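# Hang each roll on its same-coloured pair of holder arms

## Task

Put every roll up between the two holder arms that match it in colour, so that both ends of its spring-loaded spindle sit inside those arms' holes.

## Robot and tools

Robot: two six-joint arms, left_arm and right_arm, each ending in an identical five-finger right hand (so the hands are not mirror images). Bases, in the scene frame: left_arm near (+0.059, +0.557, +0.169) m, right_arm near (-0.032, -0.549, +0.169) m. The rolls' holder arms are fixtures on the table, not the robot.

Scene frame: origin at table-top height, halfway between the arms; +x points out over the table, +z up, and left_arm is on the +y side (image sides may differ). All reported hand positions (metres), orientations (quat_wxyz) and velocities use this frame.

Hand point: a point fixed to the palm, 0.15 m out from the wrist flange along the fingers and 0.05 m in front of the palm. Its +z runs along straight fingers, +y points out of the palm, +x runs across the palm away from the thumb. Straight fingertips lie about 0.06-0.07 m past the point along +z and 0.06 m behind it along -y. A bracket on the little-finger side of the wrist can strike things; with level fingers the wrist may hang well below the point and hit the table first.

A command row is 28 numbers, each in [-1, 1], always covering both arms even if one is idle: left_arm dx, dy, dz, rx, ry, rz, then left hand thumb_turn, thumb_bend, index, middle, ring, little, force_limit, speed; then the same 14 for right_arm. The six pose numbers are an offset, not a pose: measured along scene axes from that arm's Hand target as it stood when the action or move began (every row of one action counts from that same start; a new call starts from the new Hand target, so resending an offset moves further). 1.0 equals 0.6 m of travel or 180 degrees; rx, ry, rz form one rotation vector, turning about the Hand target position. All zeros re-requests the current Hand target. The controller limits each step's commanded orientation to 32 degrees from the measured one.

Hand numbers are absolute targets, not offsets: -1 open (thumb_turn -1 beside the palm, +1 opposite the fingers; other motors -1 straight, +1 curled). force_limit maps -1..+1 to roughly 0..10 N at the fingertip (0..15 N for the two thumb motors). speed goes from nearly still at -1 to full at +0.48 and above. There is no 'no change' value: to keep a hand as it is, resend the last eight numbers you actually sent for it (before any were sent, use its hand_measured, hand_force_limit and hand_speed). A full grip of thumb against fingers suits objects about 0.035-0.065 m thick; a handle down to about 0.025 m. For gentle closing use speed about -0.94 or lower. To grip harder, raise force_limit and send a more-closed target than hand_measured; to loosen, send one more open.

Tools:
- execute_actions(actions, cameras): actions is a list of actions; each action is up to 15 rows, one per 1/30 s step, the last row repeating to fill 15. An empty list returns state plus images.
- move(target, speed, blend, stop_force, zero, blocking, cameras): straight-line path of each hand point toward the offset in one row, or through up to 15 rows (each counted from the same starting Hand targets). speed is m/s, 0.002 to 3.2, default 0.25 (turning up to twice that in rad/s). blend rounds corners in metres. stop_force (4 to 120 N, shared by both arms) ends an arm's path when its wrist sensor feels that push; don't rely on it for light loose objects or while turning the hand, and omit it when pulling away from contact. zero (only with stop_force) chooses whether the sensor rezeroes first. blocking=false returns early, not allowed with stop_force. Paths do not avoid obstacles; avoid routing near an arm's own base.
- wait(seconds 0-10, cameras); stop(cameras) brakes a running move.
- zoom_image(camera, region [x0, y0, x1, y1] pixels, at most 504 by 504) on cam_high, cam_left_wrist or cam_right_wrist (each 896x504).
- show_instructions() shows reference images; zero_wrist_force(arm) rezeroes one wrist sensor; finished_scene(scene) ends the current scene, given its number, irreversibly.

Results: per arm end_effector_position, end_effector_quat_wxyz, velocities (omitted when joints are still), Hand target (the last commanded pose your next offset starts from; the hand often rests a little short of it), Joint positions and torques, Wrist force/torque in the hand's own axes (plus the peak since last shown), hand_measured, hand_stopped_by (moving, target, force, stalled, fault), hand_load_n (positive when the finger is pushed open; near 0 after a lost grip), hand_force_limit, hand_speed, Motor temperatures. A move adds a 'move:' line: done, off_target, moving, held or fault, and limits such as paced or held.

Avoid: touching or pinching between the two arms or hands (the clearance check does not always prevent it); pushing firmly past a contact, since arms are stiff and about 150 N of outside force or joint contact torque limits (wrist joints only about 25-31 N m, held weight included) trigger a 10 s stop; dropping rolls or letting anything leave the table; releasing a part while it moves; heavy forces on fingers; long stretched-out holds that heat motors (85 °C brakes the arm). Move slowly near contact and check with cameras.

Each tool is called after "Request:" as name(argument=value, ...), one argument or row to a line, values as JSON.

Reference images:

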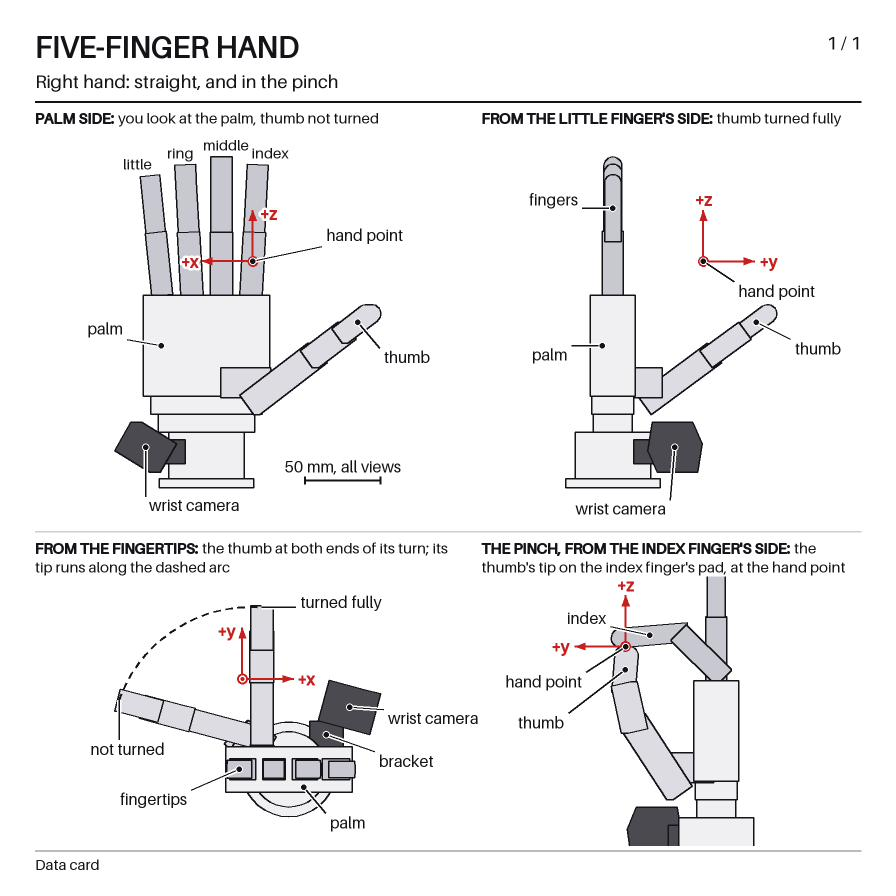

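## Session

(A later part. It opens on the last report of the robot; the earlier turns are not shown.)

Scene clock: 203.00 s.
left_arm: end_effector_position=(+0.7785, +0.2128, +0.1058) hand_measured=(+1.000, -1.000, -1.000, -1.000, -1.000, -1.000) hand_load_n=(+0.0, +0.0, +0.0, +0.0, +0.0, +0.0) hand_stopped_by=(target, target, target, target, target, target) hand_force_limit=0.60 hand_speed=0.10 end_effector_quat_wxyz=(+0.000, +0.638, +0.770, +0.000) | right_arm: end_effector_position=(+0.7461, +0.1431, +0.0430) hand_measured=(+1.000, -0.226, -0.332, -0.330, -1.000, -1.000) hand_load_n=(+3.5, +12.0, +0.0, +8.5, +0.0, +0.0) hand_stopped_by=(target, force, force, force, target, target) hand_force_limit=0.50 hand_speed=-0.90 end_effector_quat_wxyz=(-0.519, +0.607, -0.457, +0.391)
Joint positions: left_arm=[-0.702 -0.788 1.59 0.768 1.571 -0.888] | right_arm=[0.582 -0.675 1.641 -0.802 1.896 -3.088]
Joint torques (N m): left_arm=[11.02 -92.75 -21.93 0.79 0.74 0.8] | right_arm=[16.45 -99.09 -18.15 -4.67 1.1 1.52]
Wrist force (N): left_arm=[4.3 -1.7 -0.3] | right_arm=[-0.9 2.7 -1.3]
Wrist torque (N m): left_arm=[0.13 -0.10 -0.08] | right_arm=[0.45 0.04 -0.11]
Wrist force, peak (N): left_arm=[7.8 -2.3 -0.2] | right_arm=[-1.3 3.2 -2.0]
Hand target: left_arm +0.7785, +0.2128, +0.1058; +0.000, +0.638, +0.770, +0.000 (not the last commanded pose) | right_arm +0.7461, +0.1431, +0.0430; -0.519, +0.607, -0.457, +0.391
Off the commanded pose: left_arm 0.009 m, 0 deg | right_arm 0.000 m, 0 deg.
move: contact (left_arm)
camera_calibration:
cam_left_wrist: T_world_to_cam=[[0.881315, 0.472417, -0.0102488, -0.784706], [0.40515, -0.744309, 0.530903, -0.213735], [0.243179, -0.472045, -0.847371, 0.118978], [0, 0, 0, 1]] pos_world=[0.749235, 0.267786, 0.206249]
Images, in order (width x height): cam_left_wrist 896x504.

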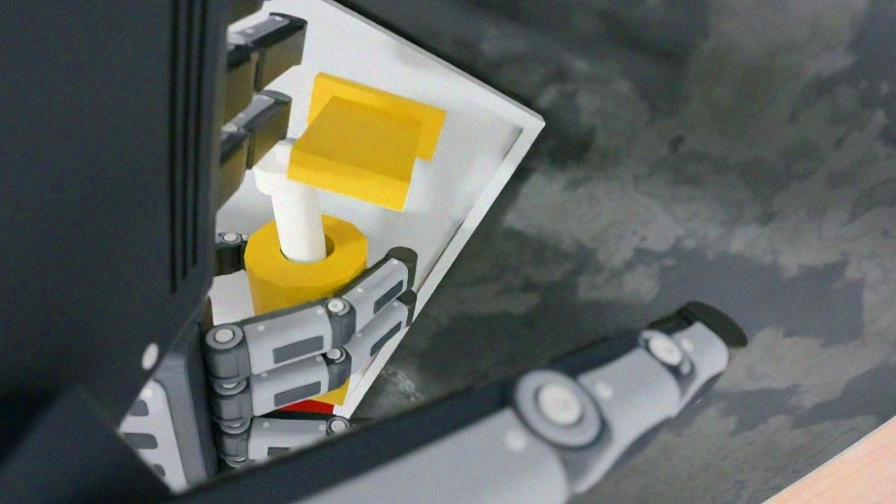

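Request:
move(
  target=[0.0036,-0.0079,0,0,0,0,1,-1,-1,-1,-1,-1,0.6,0.1,0,0,0,0,0,0,1,0.45,0.25,0.3,-1,-1,0.5,-0.9],
  speed=0.012,
  stop_force=11,
  cameras=["cam_left_wrist","cam_right_wrist"],
)

Request:
zoom_image(
  camera="cam_left_wrist",
  region=[220, 80, 460, 280],
)

Request:
zoom_image(
  camera="cam_right_wrist",
  region=[340, 0, 580, 160],
)

Scene clock: 205.10 s.
left_arm: end_effector_position=(+0.7806, +0.2081, +0.1058) hand_measured=(+1.000, -1.000, -1.000, -1.000, -1.000, -1.000) hand_load_n=(+0.0, +0.0, +0.5, +0.0, +0.0, +0.0) hand_stopped_by=(target, target, target, target, target, target) hand_force_limit=0.60 hand_speed=0.10 end_effector_quat_wxyz=(+0.000, +0.638, +0.770, +0.000) | right_arm: end_effector_position=(+0.7461, +0.1431, +0.0431) hand_measured=(+1.000, -0.226, -0.332, -0.330, -1.000, -1.000) hand_load_n=(+3.0, +11.5, +0.0, +9.5, +0.0, +0.0) hand_stopped_by=(target, force, force, force, target, target) hand_force_limit=0.50 hand_speed=-0.90 end_effector_quat_wxyz=(-0.519, +0.607, -0.457, +0.391)
Joint positions: left_arm=[-0.705 -0.783 1.58 0.773 1.571 -0.892] | right_arm=[0.582 -0.675 1.641 -0.802 1.896 -3.088]
Joint torques (N m): left_arm=[-26.06 -76.62 -38.62 2.7 0.29 -1.26] | right_arm=[16.82 -96.83 -19.15 -2.75 0.47 1.21]
Wrist force (N): left_arm=[11.3 -4.5 -0.2] | right_arm=[0.0 1.5 1.0]
Wrist torque (N m): left_arm=[0.36 0.25 0.34] | right_arm=[0.45 -0.02 -0.12]
Wrist force, peak (N): left_arm=[11.6 -4.8 -0.2] | right_arm=[-1.2 3.1 -1.4]
Hand target: left_arm +0.7806, +0.2081, +0.1058; +0.000, +0.638, +0.770, +0.000 | right_arm +0.7461, +0.1431, +0.0430; -0.519, +0.607, -0.457, +0.391
Off the commanded pose: left_arm 0.000 m, 0 deg | right_arm 0.000 m, 0 deg.
move: done
camera_calibration:
cam_left_wrist: T_world_to_cam=[[0.881315, 0.472417, -0.0102488, -0.784377], [0.40515, -0.744309, 0.530903, -0.218199], [0.243179, -0.472045, -0.847371, 0.116177], [0, 0, 0, 1]] pos_world=[0.751435, 0.262986, 0.206249]
cam_right_wrist: T_world_to_cam=[[-0.0860208, -0.250109, -0.964389, 0.147726], [-0.732795, 0.67169, -0.108836, 0.460974], [0.674991, 0.697337, -0.241058, -0.480575], [0, 0, 0, 1]] pos_world=[0.67489, 0.0624392, 0.0767892]
Images, in order (width x height): cam_left_wrist 896x504, cam_right_wrist 896x504.

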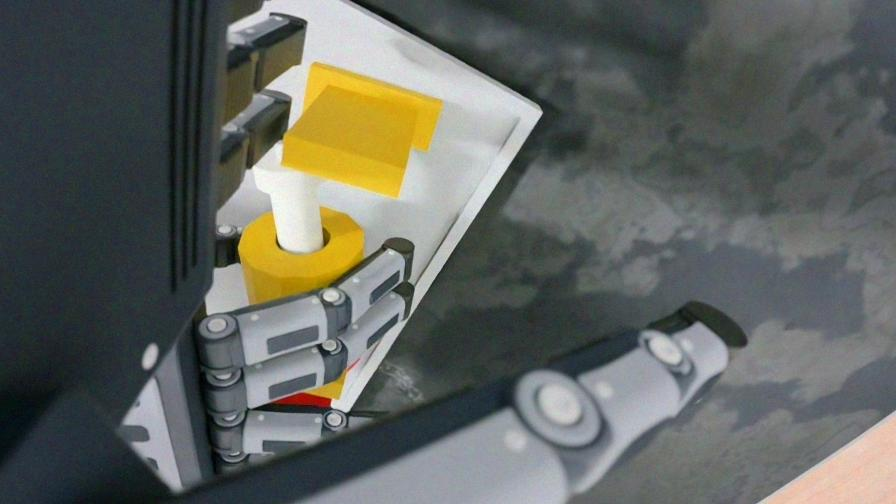

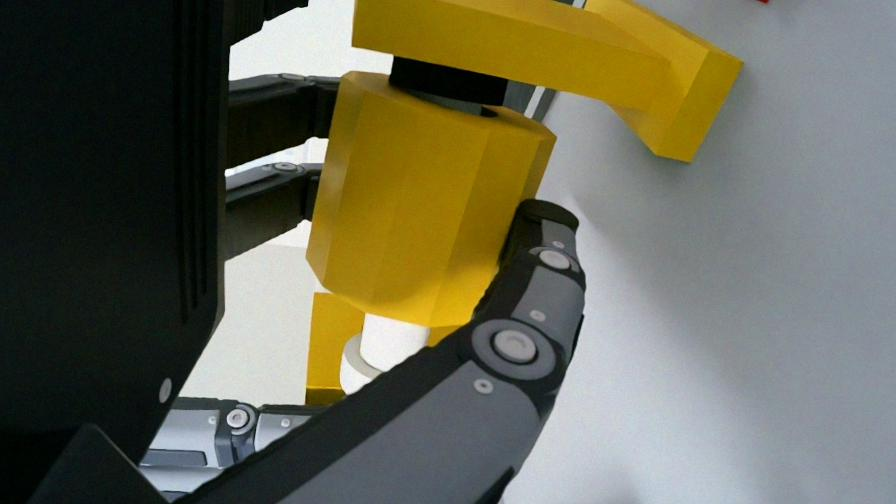

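Scaled by 2.100 from the camera's 896x504 image, which has a finer 1280x720 frame.

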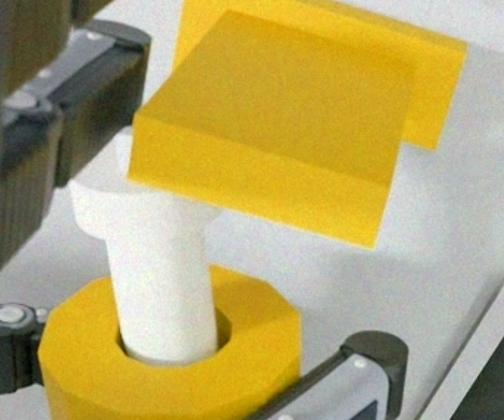

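Scaled by 2.100 from the camera's 896x504 image, which has a finer 1280x720 frame.

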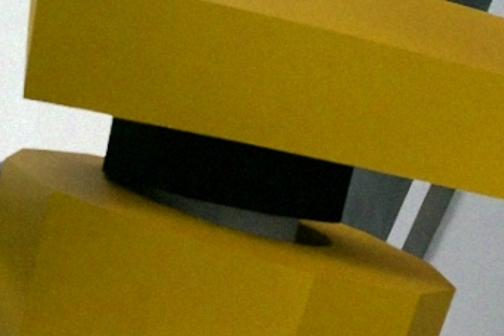

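Request:
move(
  target=[-0.0028,0.006,0,0,0,0,1,-1,-1,-1,-1,-1,0.6,0.1,0,0,0,0,0,0,1,0.45,0.25,0.3,-1,-1,0.5,-0.9],
  speed=0.012,
)

Request:
move(
  target=[0,0,0,0,0,0,1,-1,-1,-1,-1,-1,0.6,0.1,-0.0064,-0.0019,0,0,0,0,1,0.45,0.25,0.3,-1,-1,0.5,-0.9],
  speed=0.01,
  stop_force=10,
  cameras=["cam_left_wrist","cam_right_wrist"],
)

Request:
zoom_image(
  camera="cam_left_wrist",
  region=[220, 80, 460, 280],
)

Request:
zoom_image(
  camera="cam_right_wrist",
  region=[340, 0, 580, 160],
)

Scene clock: 209.07 s.
left_arm: end_effector_position=(+0.7790, +0.2116, +0.1058) hand_measured=(+1.000, -1.000, -1.000, -1.000, -1.000, -1.000) hand_load_n=(+0.0, +0.0, +0.5, +0.0, +0.0, +0.0) hand_stopped_by=(target, target, target, target, target, target) hand_force_limit=0.60 hand_speed=0.10 end_effector_quat_wxyz=(+0.000, +0.638, +0.770, +0.000) | right_arm: end_effector_position=(+0.7461, +0.1431, +0.0430) hand_measured=(+1.000, -0.226, -0.332, -0.330, -1.000, -1.000) hand_load_n=(+3.5, +11.5, +0.0, +8.5, +0.0, +0.0) hand_stopped_by=(target, force, force, force, target, target) hand_force_limit=0.50 hand_speed=-0.90 end_effector_quat_wxyz=(-0.519, +0.607, -0.457, +0.391)
Joint positions: left_arm=[-0.703 -0.787 1.588 0.769 1.571 -0.889] | right_arm=[0.582 -0.675 1.641 -0.802 1.896 -3.088]
Joint torques (N m): left_arm=[10.74 -95.39 -26.35 0.44 -0.41 0.61] | right_arm=[15.39 -87.17 -22.86 0.03 0.07 0.9]
Wrist force (N): left_arm=[7.1 -3.7 -0.4] | right_arm=[-0.9 2.6 -1.0]
Wrist torque (N m): left_arm=[0.28 0.07 0.10] | right_arm=[0.43 0.07 -0.12]
Wrist force, peak (N): left_arm=[11.5 -4.8 -0.1] | right_arm=[-1.1 2.9 -1.2]
Hand target: left_arm +0.7789, +0.2117, +0.1058; +0.000, +0.638, +0.770, +0.000 | right_arm +0.7461, +0.1431, +0.0430; -0.519, +0.607, -0.457, +0.391
Off the commanded pose: left_arm 0.000 m, 0 deg | right_arm 0.000 m, 0 deg.
move: done

Scene clock: 210.23 s.
left_arm: end_effector_position=(+0.7789, +0.2117, +0.1058) hand_measured=(+1.000, -1.000, -1.000, -1.000, -1.000, -1.000) hand_load_n=(+0.0, +0.0, +0.5, +0.0, +0.0, +0.0) hand_stopped_by=(target, target, target, target, target, target) hand_force_limit=0.60 hand_speed=0.10 end_effector_quat_wxyz=(+0.000, +0.638, +0.770, +0.000) | right_arm: end_effector_position=(+0.7424, +0.1420, +0.0431) hand_measured=(+1.000, -0.226, -0.332, -0.330, -1.000, -1.000) hand_load_n=(+2.5, +10.0, +0.0, +13.0, +0.0, +0.0) hand_stopped_by=(target, force, force, force, target, target) hand_force_limit=0.50 hand_speed=-0.90 end_effector_quat_wxyz=(-0.520, +0.607, -0.457, +0.391)
Joint positions: left_arm=[-0.703 -0.787 1.588 0.769 1.571 -0.889] | right_arm=[0.584 -0.678 1.649 -0.806 1.898 -3.088]
Joint torques (N m): left_arm=[7.85 -93.15 -27.82 0.31 0.07 0.86] | right_arm=[17.94 -87.5 -23.03 0.99 1.04 1.41]
Wrist force (N): left_arm=[9.6 -3.5 -0.1] | right_arm=[-0.1 1.0 9.0]
Wrist torque (N m): left_arm=[0.29 0.25 0.23] | right_arm=[0.40 -0.17 -0.16]
Wrist force, peak (N): left_arm=[10.0 -3.8 -0.1] | right_arm=[0.1 1.0 9.2]
Hand target: left_arm +0.7789, +0.2117, +0.1058; +0.000, +0.638, +0.770, +0.000 | right_arm +0.7424, +0.1421, +0.0431; -0.520, +0.607, -0.457, +0.391
Off the commanded pose: left_arm 0.000 m, 0 deg | right_arm 0.000 m, 0 deg.
move: contact (right_arm)
camera_calibration:
cam_left_wrist: T_world_to_cam=[[0.881304, 0.472439, -0.0102091, -0.784585], [0.405168, -0.744343, 0.53084, -0.214823], [0.243191, -0.471968, -0.84741, 0.118269], [0, 0, 0, 1]] pos_world=[0.749735, 0.266586, 0.206249]
cam_right_wrist: T_world_to_cam=[[-0.0859503, -0.250035, -0.964414, 0.147179], [-0.732737, 0.671749, -0.108855, 0.458972], [0.675062, 0.697306, -0.240947, -0.477341], [0, 0, 0, 1]] pos_world=[0.67119, 0.061339, 0.0768893]
Images, in order (width x height): cam_left_wrist 896x504, cam_right_wrist 896x504.

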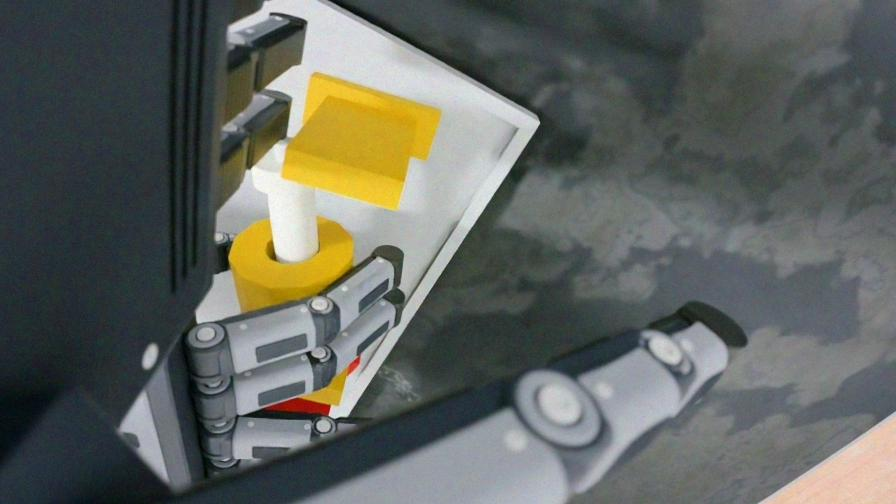

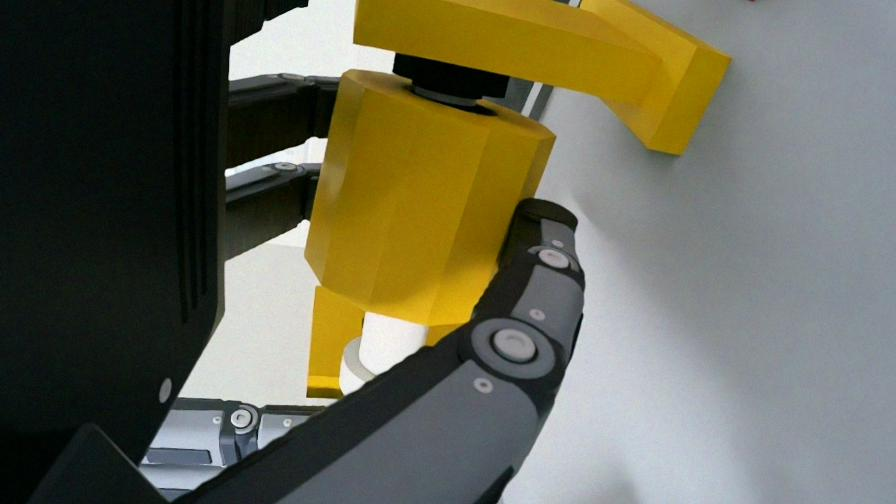

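Scaled by 2.100 from the camera's 896x504 image, which has a finer 1280x720 frame.

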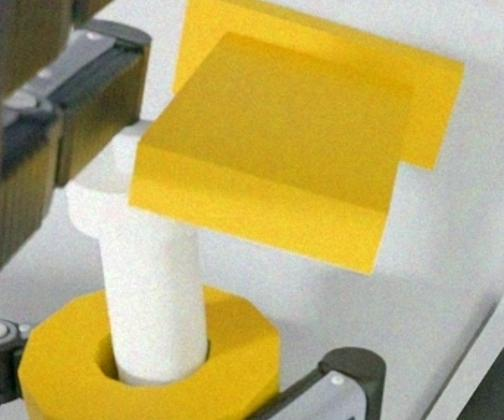

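Scaled by 2.100 from the camera's 896x504 image, which has a finer 1280x720 frame.

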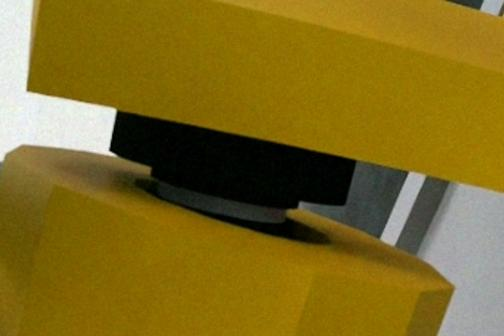

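Request:
move(
  target=[-0.0035,0.0078,0,0,0,0,1,-1,-1,-1,-1,-1,0.6,0.1,0,0,0,0,0,0,1,0.45,0.25,0.3,-1,-1,0.5,-0.9],
  speed=0.01,
  cameras=["cam_left_wrist","cam_right_wrist"],
)

Request:
zoom_image(
  camera="cam_left_wrist",
  region=[220, 80, 460, 280],
)

Request:
zoom_image(
  camera="cam_right_wrist",
  region=[340, 0, 580, 160],
)

Scene clock: 214.33 s.
left_arm: end_effector_position=(+0.7769, +0.2163, +0.1058) hand_measured=(+1.000, -1.000, -1.000, -1.000, -1.000, -1.000) hand_load_n=(+0.0, +0.0, +0.0, +0.0, +0.0, +0.0) hand_stopped_by=(target, target, target, target, target, target) hand_force_limit=0.60 hand_speed=0.10 end_effector_quat_wxyz=(+0.000, +0.638, +0.770, +0.000) | right_arm: end_effector_position=(+0.7424, +0.1421, +0.0431) hand_measured=(+1.000, -0.226, -0.332, -0.330, -1.000, -1.000) hand_load_n=(+3.0, +10.0, +0.0, +12.5, +0.0, -0.5) hand_stopped_by=(target, force, force, force, target, target) hand_force_limit=0.50 hand_speed=-0.90 end_effector_quat_wxyz=(-0.520, +0.607, -0.457, +0.391)
Joint positions: left_arm=[-0.7 -0.791 1.597 0.764 1.571 -0.886] | right_arm=[0.584 -0.678 1.649 -0.806 1.898 -3.088]
Joint torques (N m): left_arm=[12.64 -92.93 -21.95 1.51 -0.29 0.53] | right_arm=[-5.05 -79.31 -25.75 1.11 -0.75 0.26]
Wrist force (N): left_arm=[2.1 -0.9 -0.5] | right_arm=[-4.1 0.4 7.8]
Wrist torque (N m): left_arm=[-0.04 -0.32 -0.23] | right_arm=[0.39 -0.20 -0.25]
Wrist force, peak (N): left_arm=[10.2 -3.8 -0.4] | right_arm=[0.1 0.9 9.7]
Hand target: left_arm +0.7768, +0.2164, +0.1058; +0.000, +0.638, +0.770, +0.000 | right_arm +0.7424, +0.1421, +0.0431; -0.520, +0.607, -0.457, +0.391
Off the commanded pose: left_arm 0.000 m, 0 deg | right_arm 0.000 m, 0 deg.
move: done
camera_calibration:
cam_left_wrist: T_world_to_cam=[[0.881315, 0.472417, -0.0102488, -0.784902], [0.40515, -0.744309, 0.530903, -0.210556], [0.243179, -0.472045, -0.847371, 0.120972], [0, 0, 0, 1]] pos_world=[0.747635, 0.271186, 0.206249]
cam_right_wrist: T_world_to_cam=[[-0.0859503, -0.250035, -0.964414, 0.147083], [-0.732737, 0.671749, -0.108855, 0.458961], [0.675062, 0.697306, -0.240947, -0.477365], [0, 0, 0, 1]] pos_world=[0.67119, 0.061339, 0.0767893]
Images, in order (width x height): cam_left_wrist 896x504, cam_right_wrist 896x504.

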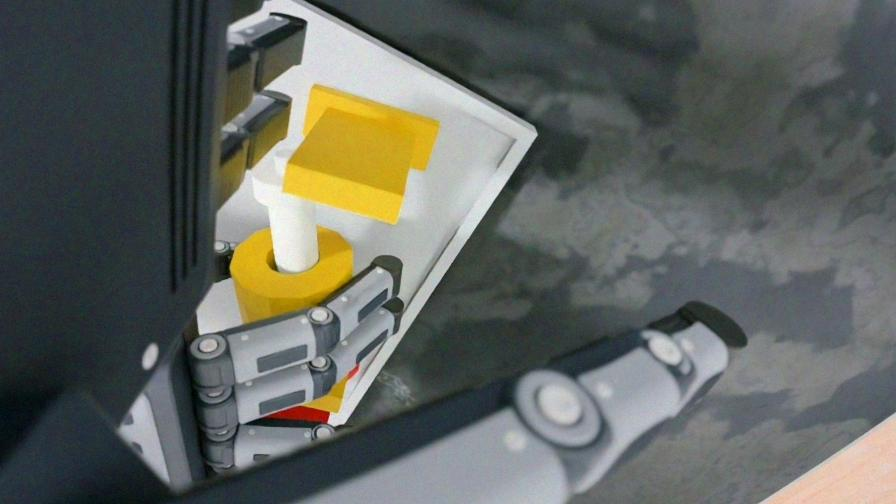

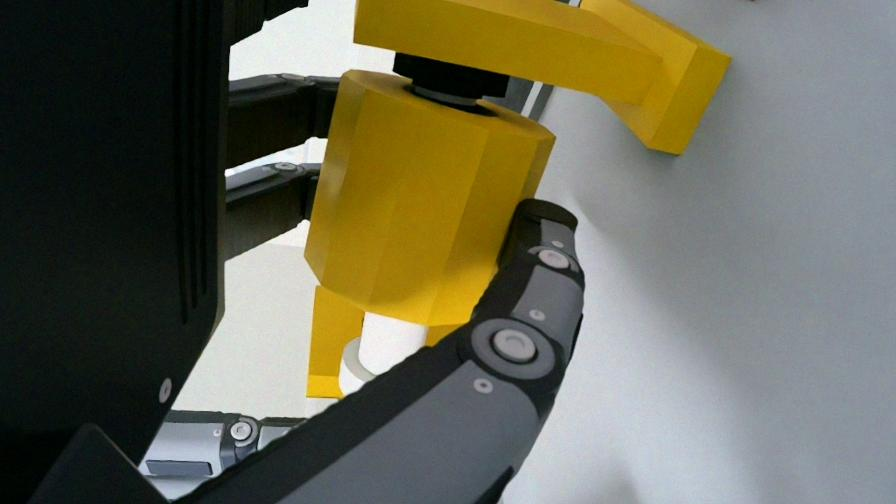

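Scaled by 2.100 from the camera's 896x504 image, which has a finer 1280x720 frame.

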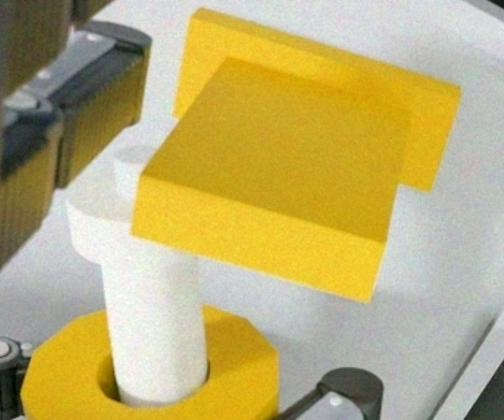

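Scaled by 2.100 from the camera's 896x504 image, which has a finer 1280x720 frame.

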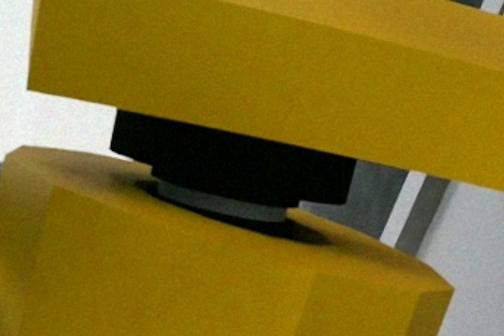

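Request:
move(
  target=[0,0,0,0,0,0,1,-1,-1,-1,-1,-1,0.6,0.1,0.0064,0.0017,0,0,0,0,1,0.45,0.25,0.3,-1,-1,0.5,-0.9],
  speed=0.015,
)

Request:
move(
  target=[0.0058,-0.0125,0,0,0,0,1,-1,-1,-1,-1,-1,0.6,0.1,0,0,0,0,0,0,1,0.45,0.25,0.3,-1,-1,0.5,-0.9],
  speed=0.012,
  stop_force=9,
  cameras=["cam_left_wrist","cam_right_wrist"],
)

Request:
zoom_image(
  camera="cam_left_wrist",
  region=[220, 80, 460, 280],
)

Scene clock: 219.30 s.
left_arm: end_effector_position=(+0.7768, +0.2164, +0.1058) hand_measured=(+1.000, -1.000, -1.000, -1.000, -1.000, -1.000) hand_load_n=(+0.0, +0.0, +0.0, +0.0, +0.0, +0.0) hand_stopped_by=(target, target, target, target, target, target) hand_force_limit=0.60 hand_speed=0.10 end_effector_quat_wxyz=(+0.000, +0.638, +0.770, +0.000) | right_arm: end_effector_position=(+0.7461, +0.1430, +0.0430) hand_measured=(+1.000, -0.226, -0.332, -0.330, -1.000, -1.000) hand_load_n=(+2.0, +13.0, +0.0, +6.5, +0.0, +0.0) hand_stopped_by=(target, force, force, force, target, target) hand_force_limit=0.50 hand_speed=-0.90 end_effector_quat_wxyz=(-0.519, +0.607, -0.457, +0.391)
Joint positions: left_arm=[-0.7 -0.791 1.597 0.764 1.571 -0.886] | right_arm=[0.582 -0.675 1.641 -0.802 1.896 -3.088]
Joint torques (N m): left_arm=[13.49 -90.05 -20.05 0.9 0 0.66] | right_arm=[-15.94 -79.73 -32.75 0.51 -2.17 -1.47]
Wrist force (N): left_arm=[2.6 -0.8 -0.5] | right_arm=[-1.4 5.1 -4.3]
Wrist torque (N m): left_arm=[-0.02 -0.39 -0.21] | right_arm=[0.49 0.06 -0.13]
Wrist force, peak (N): left_arm=[2.4 -1.2 -0.6] | right_arm=[-4.6 0.3 8.4]
Hand target: left_arm +0.7768, +0.2164, +0.1058; +0.000, +0.638, +0.770, +0.000 | right_arm +0.7463, +0.1431, +0.0431; -0.520, +0.607, -0.457, +0.391
Off the commanded pose: left_arm 0.000 m, 0 deg | right_arm 0.000 m, 0 deg.
move: done

Scene clock: 221.13 s.
left_arm: end_effector_position=(+0.7798, +0.2100, +0.1058) hand_measured=(+1.000, -1.000, -1.000, -1.000, -1.000, -1.000) hand_load_n=(+0.0, +0.0, +0.0, +0.0, +0.0, +0.0) hand_stopped_by=(target, target, target, target, target, target) hand_force_limit=0.60 hand_speed=0.10 end_effector_quat_wxyz=(+0.000, +0.638, +0.770, +0.000) | right_arm: end_effector_position=(+0.7463, +0.1431, +0.0431) hand_measured=(+1.000, -0.226, -0.332, -0.330, -1.000, -1.000) hand_load_n=(+3.0, +12.5, +0.0, +7.0, +0.0, +0.0) hand_stopped_by=(target, force, force, force, target, target) hand_force_limit=0.50 hand_speed=-0.90 end_effector_quat_wxyz=(-0.520, +0.607, -0.457, +0.391)
Joint positions: left_arm=[-0.704 -0.785 1.584 0.771 1.571 -0.89] | right_arm=[0.582 -0.675 1.641 -0.802 1.896 -3.088]
Joint torques (N m): left_arm=[9.01 -93.06 -23.21 -0.17 0.12 0.19] | right_arm=[-5.1 -89.88 -23.97 -0.11 -1.52 -1.65]
Wrist force (N): left_arm=[7.7 -3.8 -0.5] | right_arm=[-1.7 3.7 -3.0]
Wrist torque (N m): left_arm=[0.05 -0.02 0.08] | right_arm=[0.46 0.11 -0.15]
Wrist force, peak (N): left_arm=[10.7 -4.8 -1.1] | right_arm=[-1.7 5.6 -5.3]
Hand target: left_arm +0.7798, +0.2100, +0.1058; +0.000, +0.638, +0.770, +0.000 (not the last commanded pose) | right_arm +0.7463, +0.1431, +0.0431; -0.520, +0.607, -0.457, +0.391
Off the commanded pose: left_arm 0.001 m, 0 deg | right_arm 0.000 m, 0 deg.
move: contact (left_arm)
camera_calibration:
cam_left_wrist: T_world_to_cam=[[0.88129, 0.472464, -0.0103302, -0.784546], [0.405269, -0.744347, 0.530759, -0.216511], [0.243075, -0.471939, -0.84746, 0.117337], [0, 0, 0, 1]] pos_world=[0.750636, 0.264886, 0.206249]
cam_right_wrist: T_world_to_cam=[[-0.0859567, -0.250029, -0.964415, 0.147793], [-0.732736, 0.671751, -0.108847, 0.461089], [0.675062, 0.697306, -0.240947, -0.480741], [0, 0, 0, 1]] pos_world=[0.67509, 0.062439, 0.0768893]
Images, in order (width x height): cam_left_wrist 896x504, cam_right_wrist 896x504.

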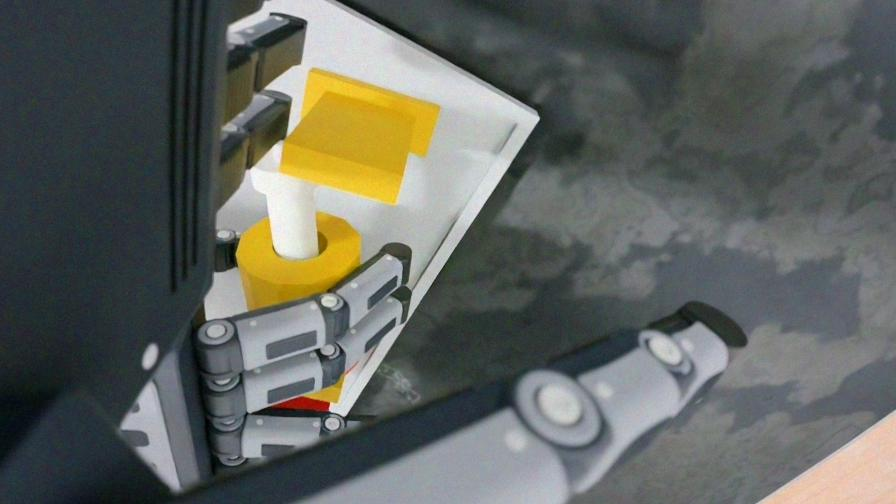

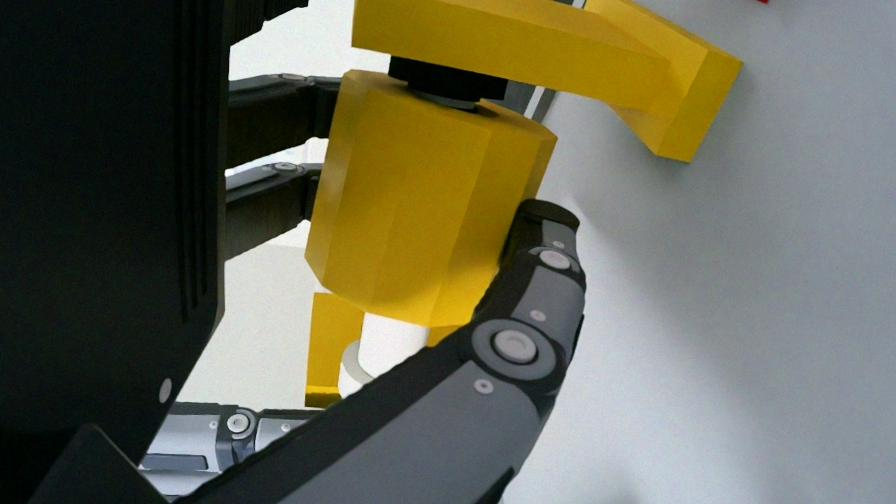

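Scaled by 2.100 from the camera's 896x504 image, which has a finer 1280x720 frame.

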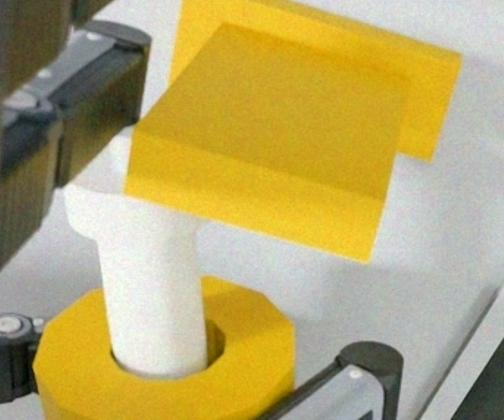

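Request:
move(
  target=[
    [0,0,0,0,0,0,1,-1,-1,-1,-1,-1,0.6,0.1,-0.0045,-0.0013,0,0,0,0,1,0.45,0.25,0.3,-1,-1,0.5,-0.9],
    [0,0,0,0,0,0,1,-1,-1,-1,-1,-1,0.6,0.1,0.0032,0.001,0,0,0,0,1,0.45,0.25,0.3,-1,-1,0.5,-0.9],
    [0,0,0,0,0,0,1,-1,-1,-1,-1,-1,0.6,0.1,-0.0035,-0.001,0,0,0,0,1,0.45,0.25,0.3,-1,-1,0.5,-0.9],
    [0,0,0,0,0,0,1,-1,-1,-1,-1,-1,0.6,0.1,0.0025,0.0008,0,0,0,0,1,0.45,0.25,0.3,-1,-1,0.5,-0.9],
    [0,0,0,0,0,0,1,-1,-1,-1,-1,-1,0.6,0.1,-0.001,-0.0003,0,0,0,0,1,0.45,0.25,0.3,-1,-1,0.5,-0.9],
  ],
  speed=0.012,
  cameras=["cam_left_wrist","cam_right_wrist"],
)

Request:
zoom_image(
  camera="cam_left_wrist",
  region=[220, 80, 460, 280],
)

Scene clock: 224.67 s.
left_arm: end_effector_position=(+0.7798, +0.2100, +0.1058) hand_measured=(+1.000, -1.000, -1.000, -1.000, -1.000, -1.000) hand_load_n=(+0.0, +0.0, +0.0, +0.0, +0.0, +0.0) hand_stopped_by=(target, target, target, target, target, target) hand_force_limit=0.60 hand_speed=0.10 end_effector_quat_wxyz=(+0.000, +0.638, +0.770, +0.000) | right_arm: end_effector_position=(+0.7459, +0.1428, +0.0431) hand_measured=(+1.000, -0.226, -0.332, -0.330, -1.000, -1.000) hand_load_n=(+3.0, +9.5, +0.0, +7.5, +0.0, +0.0) hand_stopped_by=(target, force, force, force, target, target) hand_force_limit=0.50 hand_speed=-0.90 end_effector_quat_wxyz=(-0.519, +0.607, -0.457, +0.391)
Joint positions: left_arm=[-0.704 -0.785 1.584 0.771 1.571 -0.89] | right_arm=[0.582 -0.675 1.642 -0.802 1.896 -3.088]
Joint torques (N m): left_arm=[9.58 -90.61 -27.67 0.01 -0.1 0.51] | right_arm=[19.05 -103.24 -14.87 -4.16 1.22 1.63]
Wrist force (N): left_arm=[9.0 -3.9 -0.7] | right_arm=[-0.9 1.4 0.3]
Wrist torque (N m): left_arm=[0.12 0.09 0.16] | right_arm=[0.45 0.06 -0.15]
Wrist force, peak (N): left_arm=[9.9 -4.3 -0.4] | right_arm=[-1.4 6.8 -5.6]
Hand target: left_arm +0.7798, +0.2100, +0.1058; +0.000, +0.638, +0.770, +0.000 | right_arm +0.7457, +0.1429, +0.0431; -0.520, +0.607, -0.457, +0.391
Off the commanded pose: left_arm 0.000 m, 0 deg | right_arm 0.000 m, 0 deg.
move: done
camera_calibration:
cam_left_wrist: T_world_to_cam=[[0.88129, 0.472464, -0.0103302, -0.784546], [0.405269, -0.744347, 0.530759, -0.216511], [0.243075, -0.471939, -0.84746, 0.117337], [0, 0, 0, 1]] pos_world=[0.750636, 0.264886, 0.206249]
cam_right_wrist: T_world_to_cam=[[-0.0859212, -0.250094, -0.964402, 0.147558], [-0.732698, 0.671779, -0.108931, 0.460892], [0.675108, 0.697256, -0.240963, -0.480245], [0, 0, 0, 1]] pos_world=[0.67459, 0.062139, 0.0767894]
Images, in order (width x height): cam_left_wrist 896x504, cam_right_wrist 896x504.

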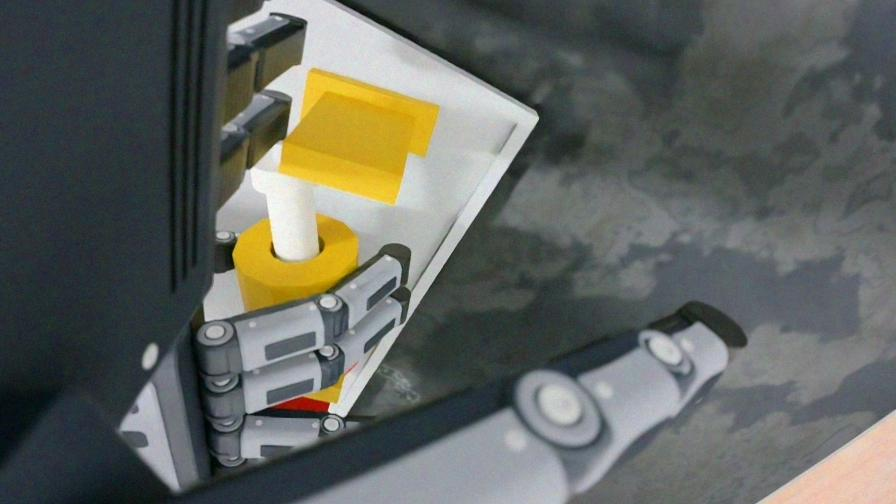

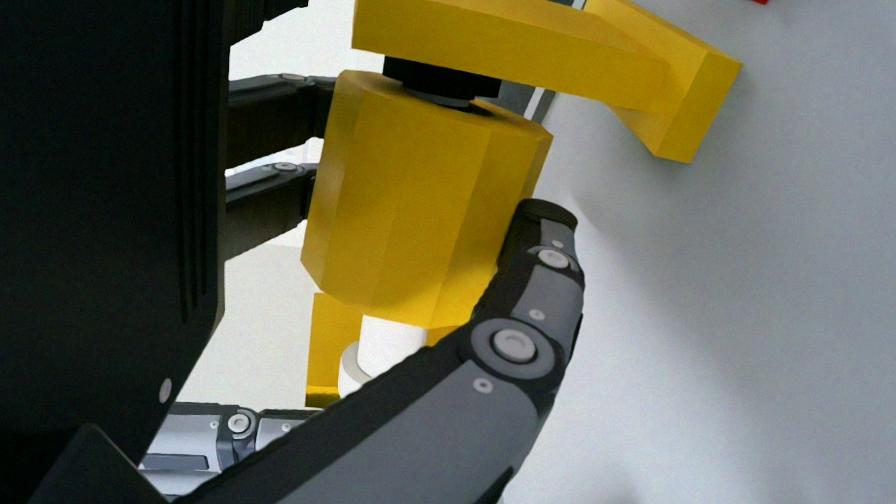

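Scaled by 2.100 from the camera's 896x504 image, which has a finer 1280x720 frame.

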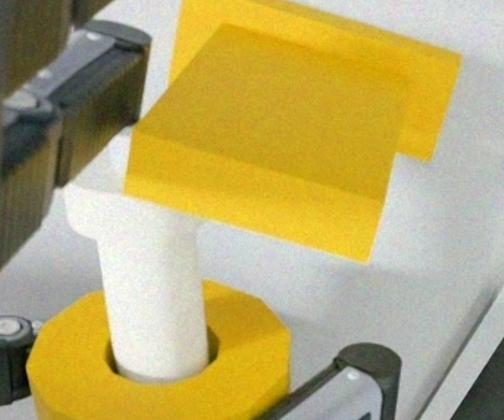

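Request:
move(
  target=[0,0,0,0,0,0,1,-1,-1,-1,-1,-1,0.6,0.1,-0.0075,0.0168,0,0,0,0,1,0.45,0.25,0.3,-1,-1,0.5,-0.9],
  speed=0.015,
  cameras=["cam_right_wrist"],
)

Request:
zoom_image(
  camera="cam_right_wrist",
  region=[340, 0, 580, 120],
)

Scene clock: 226.23 s.
left_arm: end_effector_position=(+0.7798, +0.2100, +0.1058) hand_measured=(+1.000, -1.000, -1.000, -1.000, -1.000, -1.000) hand_load_n=(+0.0, +0.0, +0.5, +0.0, -0.5, +0.0) hand_stopped_by=(target, target, target, target, target, target) hand_force_limit=0.60 hand_speed=0.10 end_effector_quat_wxyz=(+0.000, +0.638, +0.770, +0.000) | right_arm: end_effector_position=(+0.7412, +0.1529, +0.0431) hand_measured=(+1.000, -0.226, -0.332, -0.330, -1.000, -1.000) hand_load_n=(+3.0, +9.5, +0.0, +7.0, +0.0, +0.0) hand_stopped_by=(target, force, force, force, target, target) hand_force_limit=0.50 hand_speed=-0.90 end_effector_quat_wxyz=(-0.520, +0.607, -0.457, +0.391)
Joint positions: left_arm=[-0.704 -0.785 1.584 0.771 1.571 -0.89] | right_arm=[0.596 -0.671 1.631 -0.795 1.91 -3.086]
Joint torques (N m): left_arm=[7.75 -88.99 -28.08 -0.22 -0.09 0.47] | right_arm=[20.03 -81.19 -32.21 0.77 1.41 1.69]
Wrist force (N): left_arm=[9.8 -4.3 -1.2] | right_arm=[-0.6 2.4 -0.6]
Wrist torque (N m): left_arm=[0.13 0.05 0.20] | right_arm=[0.47 0.04 -0.11]
Wrist force, peak (N): left_arm=[10.2 -4.4 -1.2] | right_arm=[-0.6 2.6 -0.8]
Hand target: left_arm +0.7798, +0.2100, +0.1058; +0.000, +0.638, +0.770, +0.000 | right_arm +0.7412, +0.1530, +0.0431; -0.520, +0.607, -0.457, +0.391
Off the commanded pose: left_arm 0.000 m, 0 deg | right_arm 0.000 m, 0 deg.
move: done
camera_calibration:
cam_right_wrist: T_world_to_cam=[[-0.0859503, -0.250035, -0.964414, 0.149705], [-0.732737, 0.671749, -0.108855, 0.450759], [0.675062, 0.697306, -0.240947, -0.484156], [0, 0, 0, 1]] pos_world=[0.66999, 0.072239, 0.0767893]
Images, in order (width x height): cam_right_wrist 896x504.

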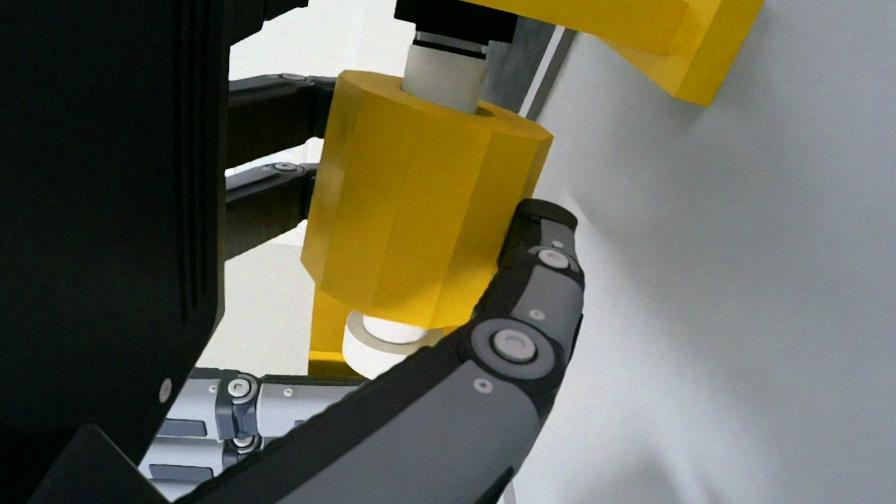

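Scaled by 2.100 from the camera's 896x504 image, which has a finer 1280x720 frame.

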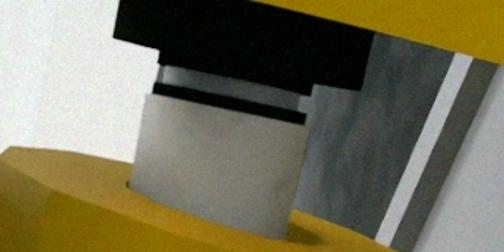

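Request:
move(
  target=[0.0038,-0.0083,0,0,0,0,1,-1,-1,-1,-1,-1,0.6,0.1,0,0,0,0,0,0,1,0.45,0.25,0.3,-1,-1,0.5,-0.9],
  speed=0.01,
  stop_force=9,
  cameras=["cam_left_wrist","cam_right_wrist"],
)

Request:
zoom_image(
  camera="cam_left_wrist",
  region=[220, 80, 460, 280],
)

Request:
zoom_image(
  camera="cam_right_wrist",
  region=[340, 0, 580, 120],
)

Scene clock: 229.97 s.
left_arm: end_effector_position=(+0.7821, +0.2050, +0.1058) hand_measured=(+1.000, -1.000, -1.000, -1.000, -1.000, -1.000) hand_load_n=(-0.5, +0.0, +0.0, +0.0, +0.0, +0.0) hand_stopped_by=(target, target, target, target, target, target) hand_force_limit=0.60 hand_speed=0.10 end_effector_quat_wxyz=(+0.000, +0.638, +0.770, +0.000) | right_arm: end_effector_position=(+0.7412, +0.1530, +0.0431) hand_measured=(+1.000, -0.226, -0.332, -0.330, -1.000, -1.000) hand_load_n=(+2.0, +9.0, +0.0, +8.5, -0.5, +0.0) hand_stopped_by=(target, force, force, force, target, target) hand_force_limit=0.50 hand_speed=-0.90 end_effector_quat_wxyz=(-0.520, +0.607, -0.457, +0.391)
Joint positions: left_arm=[-0.707 -0.78 1.574 0.777 1.571 -0.894] | right_arm=[0.596 -0.671 1.631 -0.795 1.91 -3.086]
Joint torques (N m): left_arm=[-28.99 -77.31 -38.74 2.68 0.03 -1.55] | right_arm=[18.39 -81.47 -20.87 1.02 -0.12 1.76]
Wrist force (N): left_arm=[12.4 -3.2 -0.6] | right_arm=[0.5 1.6 3.1]
Wrist torque (N m): left_arm=[0.11 0.23 0.36] | right_arm=[0.40 -0.02 -0.15]
Wrist force, peak (N): left_arm=[12.7 -3.6 -0.7] | right_arm=[0.4 1.9 3.3]
Hand target: left_arm +0.7821, +0.2050, +0.1058; +0.000, +0.638, +0.770, +0.000 | right_arm +0.7412, +0.1530, +0.0431; -0.520, +0.607, -0.457, +0.391
Off the commanded pose: left_arm 0.000 m, 0 deg | right_arm 0.000 m, 0 deg.
move: done
camera_calibration:
cam_left_wrist: T_world_to_cam=[[0.88129, 0.472464, -0.0103302, -0.784211], [0.405269, -0.744347, 0.530759, -0.221165], [0.243075, -0.471939, -0.84746, 0.114418], [0, 0, 0, 1]] pos_world=[0.752936, 0.259886, 0.206249]
cam_right_wrist: T_world_to_cam=[[-0.0858927, -0.249961, -0.964439, 0.149784], [-0.732729, 0.671759, -0.108848, 0.450696], [0.675078, 0.697323, -0.240853, -0.48422], [0, 0, 0, 1]] pos_world=[0.66999, 0.0723389, 0.0768893]
Images, in order (width x height): cam_left_wrist 896x504, cam_right_wrist 896x504.

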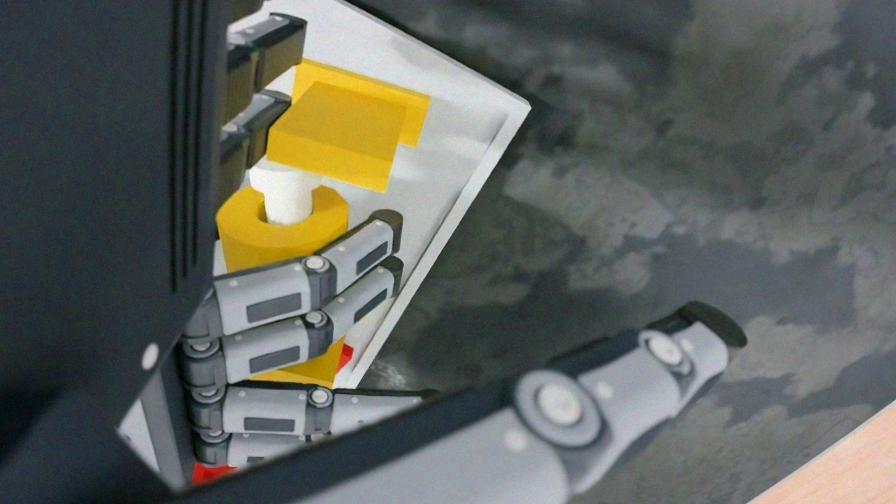

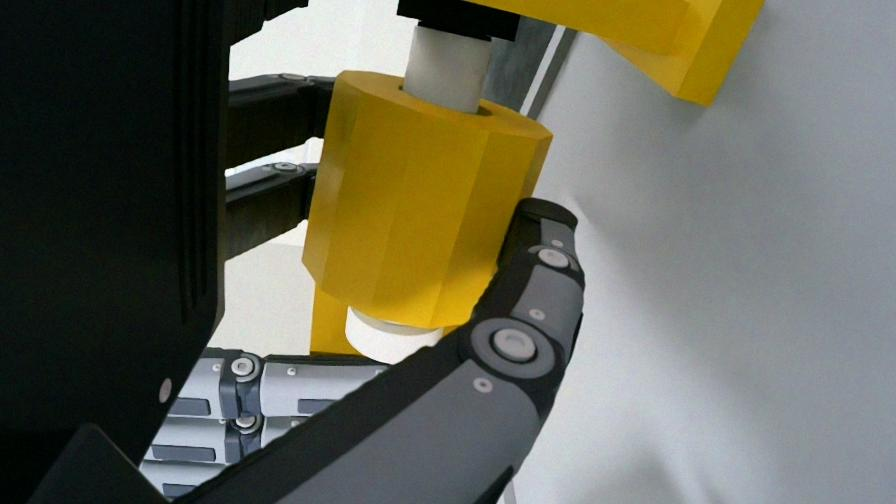

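Scaled by 2.100 from the camera's 896x504 image, which has a finer 1280x720 frame.

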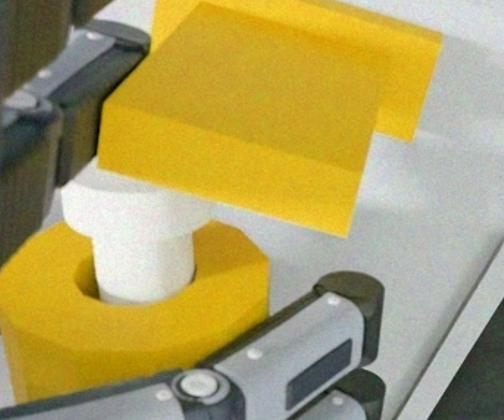

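Scaled by 2.100 from the camera's 896x504 image, which has a finer 1280x720 frame.

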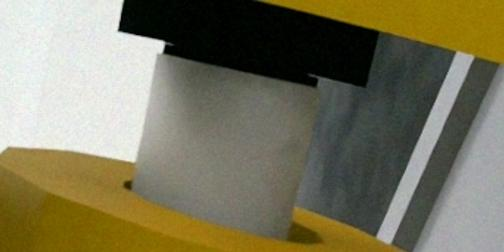

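Request:
move(
  target=[0.0031,0.0015,0,0,0,0,1,-1,-1,-1,-1,-1,0.6,0.1,0.0053,0.0035,0,0,0,-0.0222,1,0.45,0.25,0.3,-1,-1,0.5,-0.9],
  speed=0.01,
  cameras=["cam_left_wrist","cam_right_wrist"],
)

Request:
zoom_image(
  camera="cam_left_wrist",
  region=[220, 80, 460, 280],
)

Request:
zoom_image(
  camera="cam_right_wrist",
  region=[340, 0, 580, 120],
)

Scene clock: 235.10 s.
left_arm: end_effector_position=(+0.7839, +0.2059, +0.1057) hand_measured=(+1.000, -1.000, -1.000, -1.000, -1.000, -1.000) hand_load_n=(+0.0, +0.0, +1.5, +0.0, +0.0, +0.0) hand_stopped_by=(target, target, target, target, target, target) hand_force_limit=0.60 hand_speed=0.10 end_effector_quat_wxyz=(+0.000, +0.638, +0.770, +0.000) | right_arm: end_effector_position=(+0.7443, +0.1551, +0.0431) hand_measured=(+1.000, -0.226, -0.332, -0.330, -1.000, -1.000) hand_load_n=(+2.0, +11.0, +0.0, +5.5, +0.0, +0.0) hand_stopped_by=(target, force, force, force, target, target) hand_force_limit=0.50 hand_speed=-0.90 end_effector_quat_wxyz=(-0.506, +0.591, -0.478, +0.408)
Joint positions: left_arm=[-0.705 -0.778 1.57 0.778 1.571 -0.891] | right_arm=[0.618 -0.659 1.601 -0.771 2 -3.069]
Joint torques (N m): left_arm=[12.01 -80.11 -43.37 0.69 -0.68 0.54] | right_arm=[16.77 -83.82 -36.37 0.28 1.28 2.27]
Wrist force (N): left_arm=[12.4 -12.5 3.5] | right_arm=[-0.7 4.2 -2.5]
Wrist torque (N m): left_arm=[0.36 0.30 0.37] | right_arm=[0.40 0.12 -0.11]
Wrist force, peak (N): left_arm=[12.6 -12.9 3.5] | right_arm=[-0.7 4.5 -2.8]
Hand target: left_arm +0.7839, +0.2059, +0.1058; +0.000, +0.638, +0.770, +0.000 | right_arm +0.7443, +0.1551, +0.0431; -0.506, +0.591, -0.478, +0.408
Off the commanded pose: left_arm 0.000 m, 0 deg | right_arm 0.000 m, 0 deg.
move: done
camera_calibration:
cam_left_wrist: T_world_to_cam=[[0.88129, 0.472464, -0.0103302, -0.786222], [0.405269, -0.744347, 0.530759, -0.221225], [0.243075, -0.471939, -0.84746, 0.114406], [0, 0, 0, 1]] pos_world=[0.754736, 0.260786, 0.206249]
cam_right_wrist: T_world_to_cam=[[-0.10315, -0.243446, -0.964414, 0.162294], [-0.684241, 0.721088, -0.10884, 0.40788], [0.721924, 0.648664, -0.240956, -0.515129], [0, 0, 0, 1]] pos_world=[0.667713, 0.0795379, 0.0767893]
Images, in order (width x height): cam_left_wrist 896x504, cam_right_wrist 896x504.

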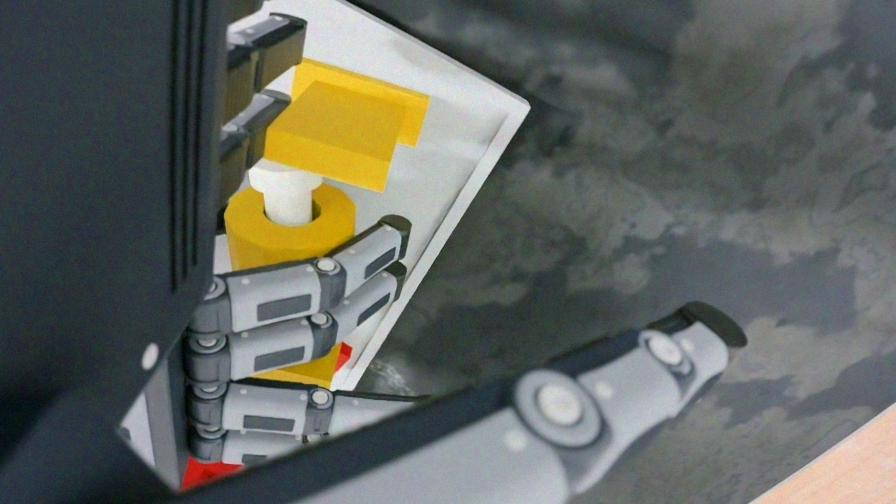

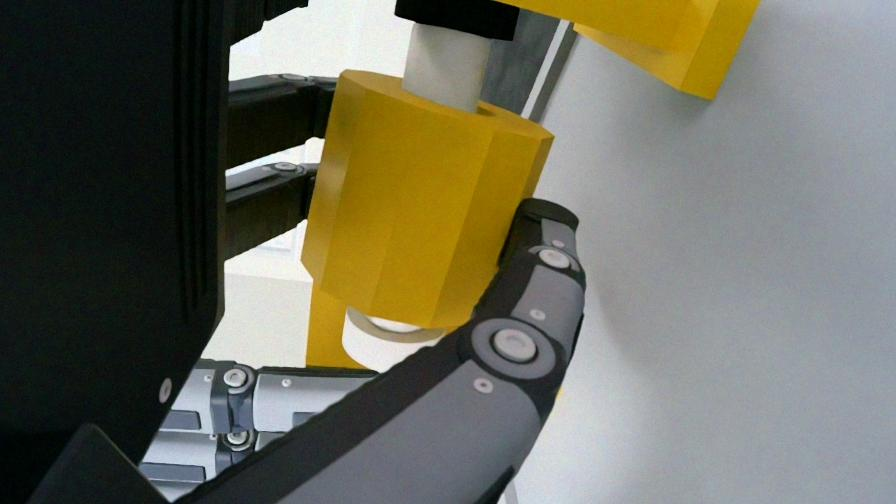

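Scaled by 2.100 from the camera's 896x504 image, which has a finer 1280x720 frame.

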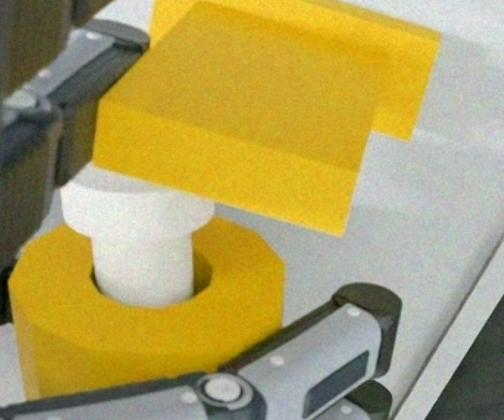

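Scaled by 2.100 from the camera's 896x504 image, which has a finer 1280x720 frame.

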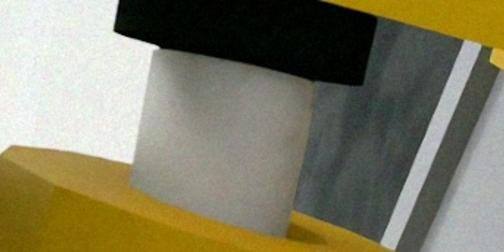

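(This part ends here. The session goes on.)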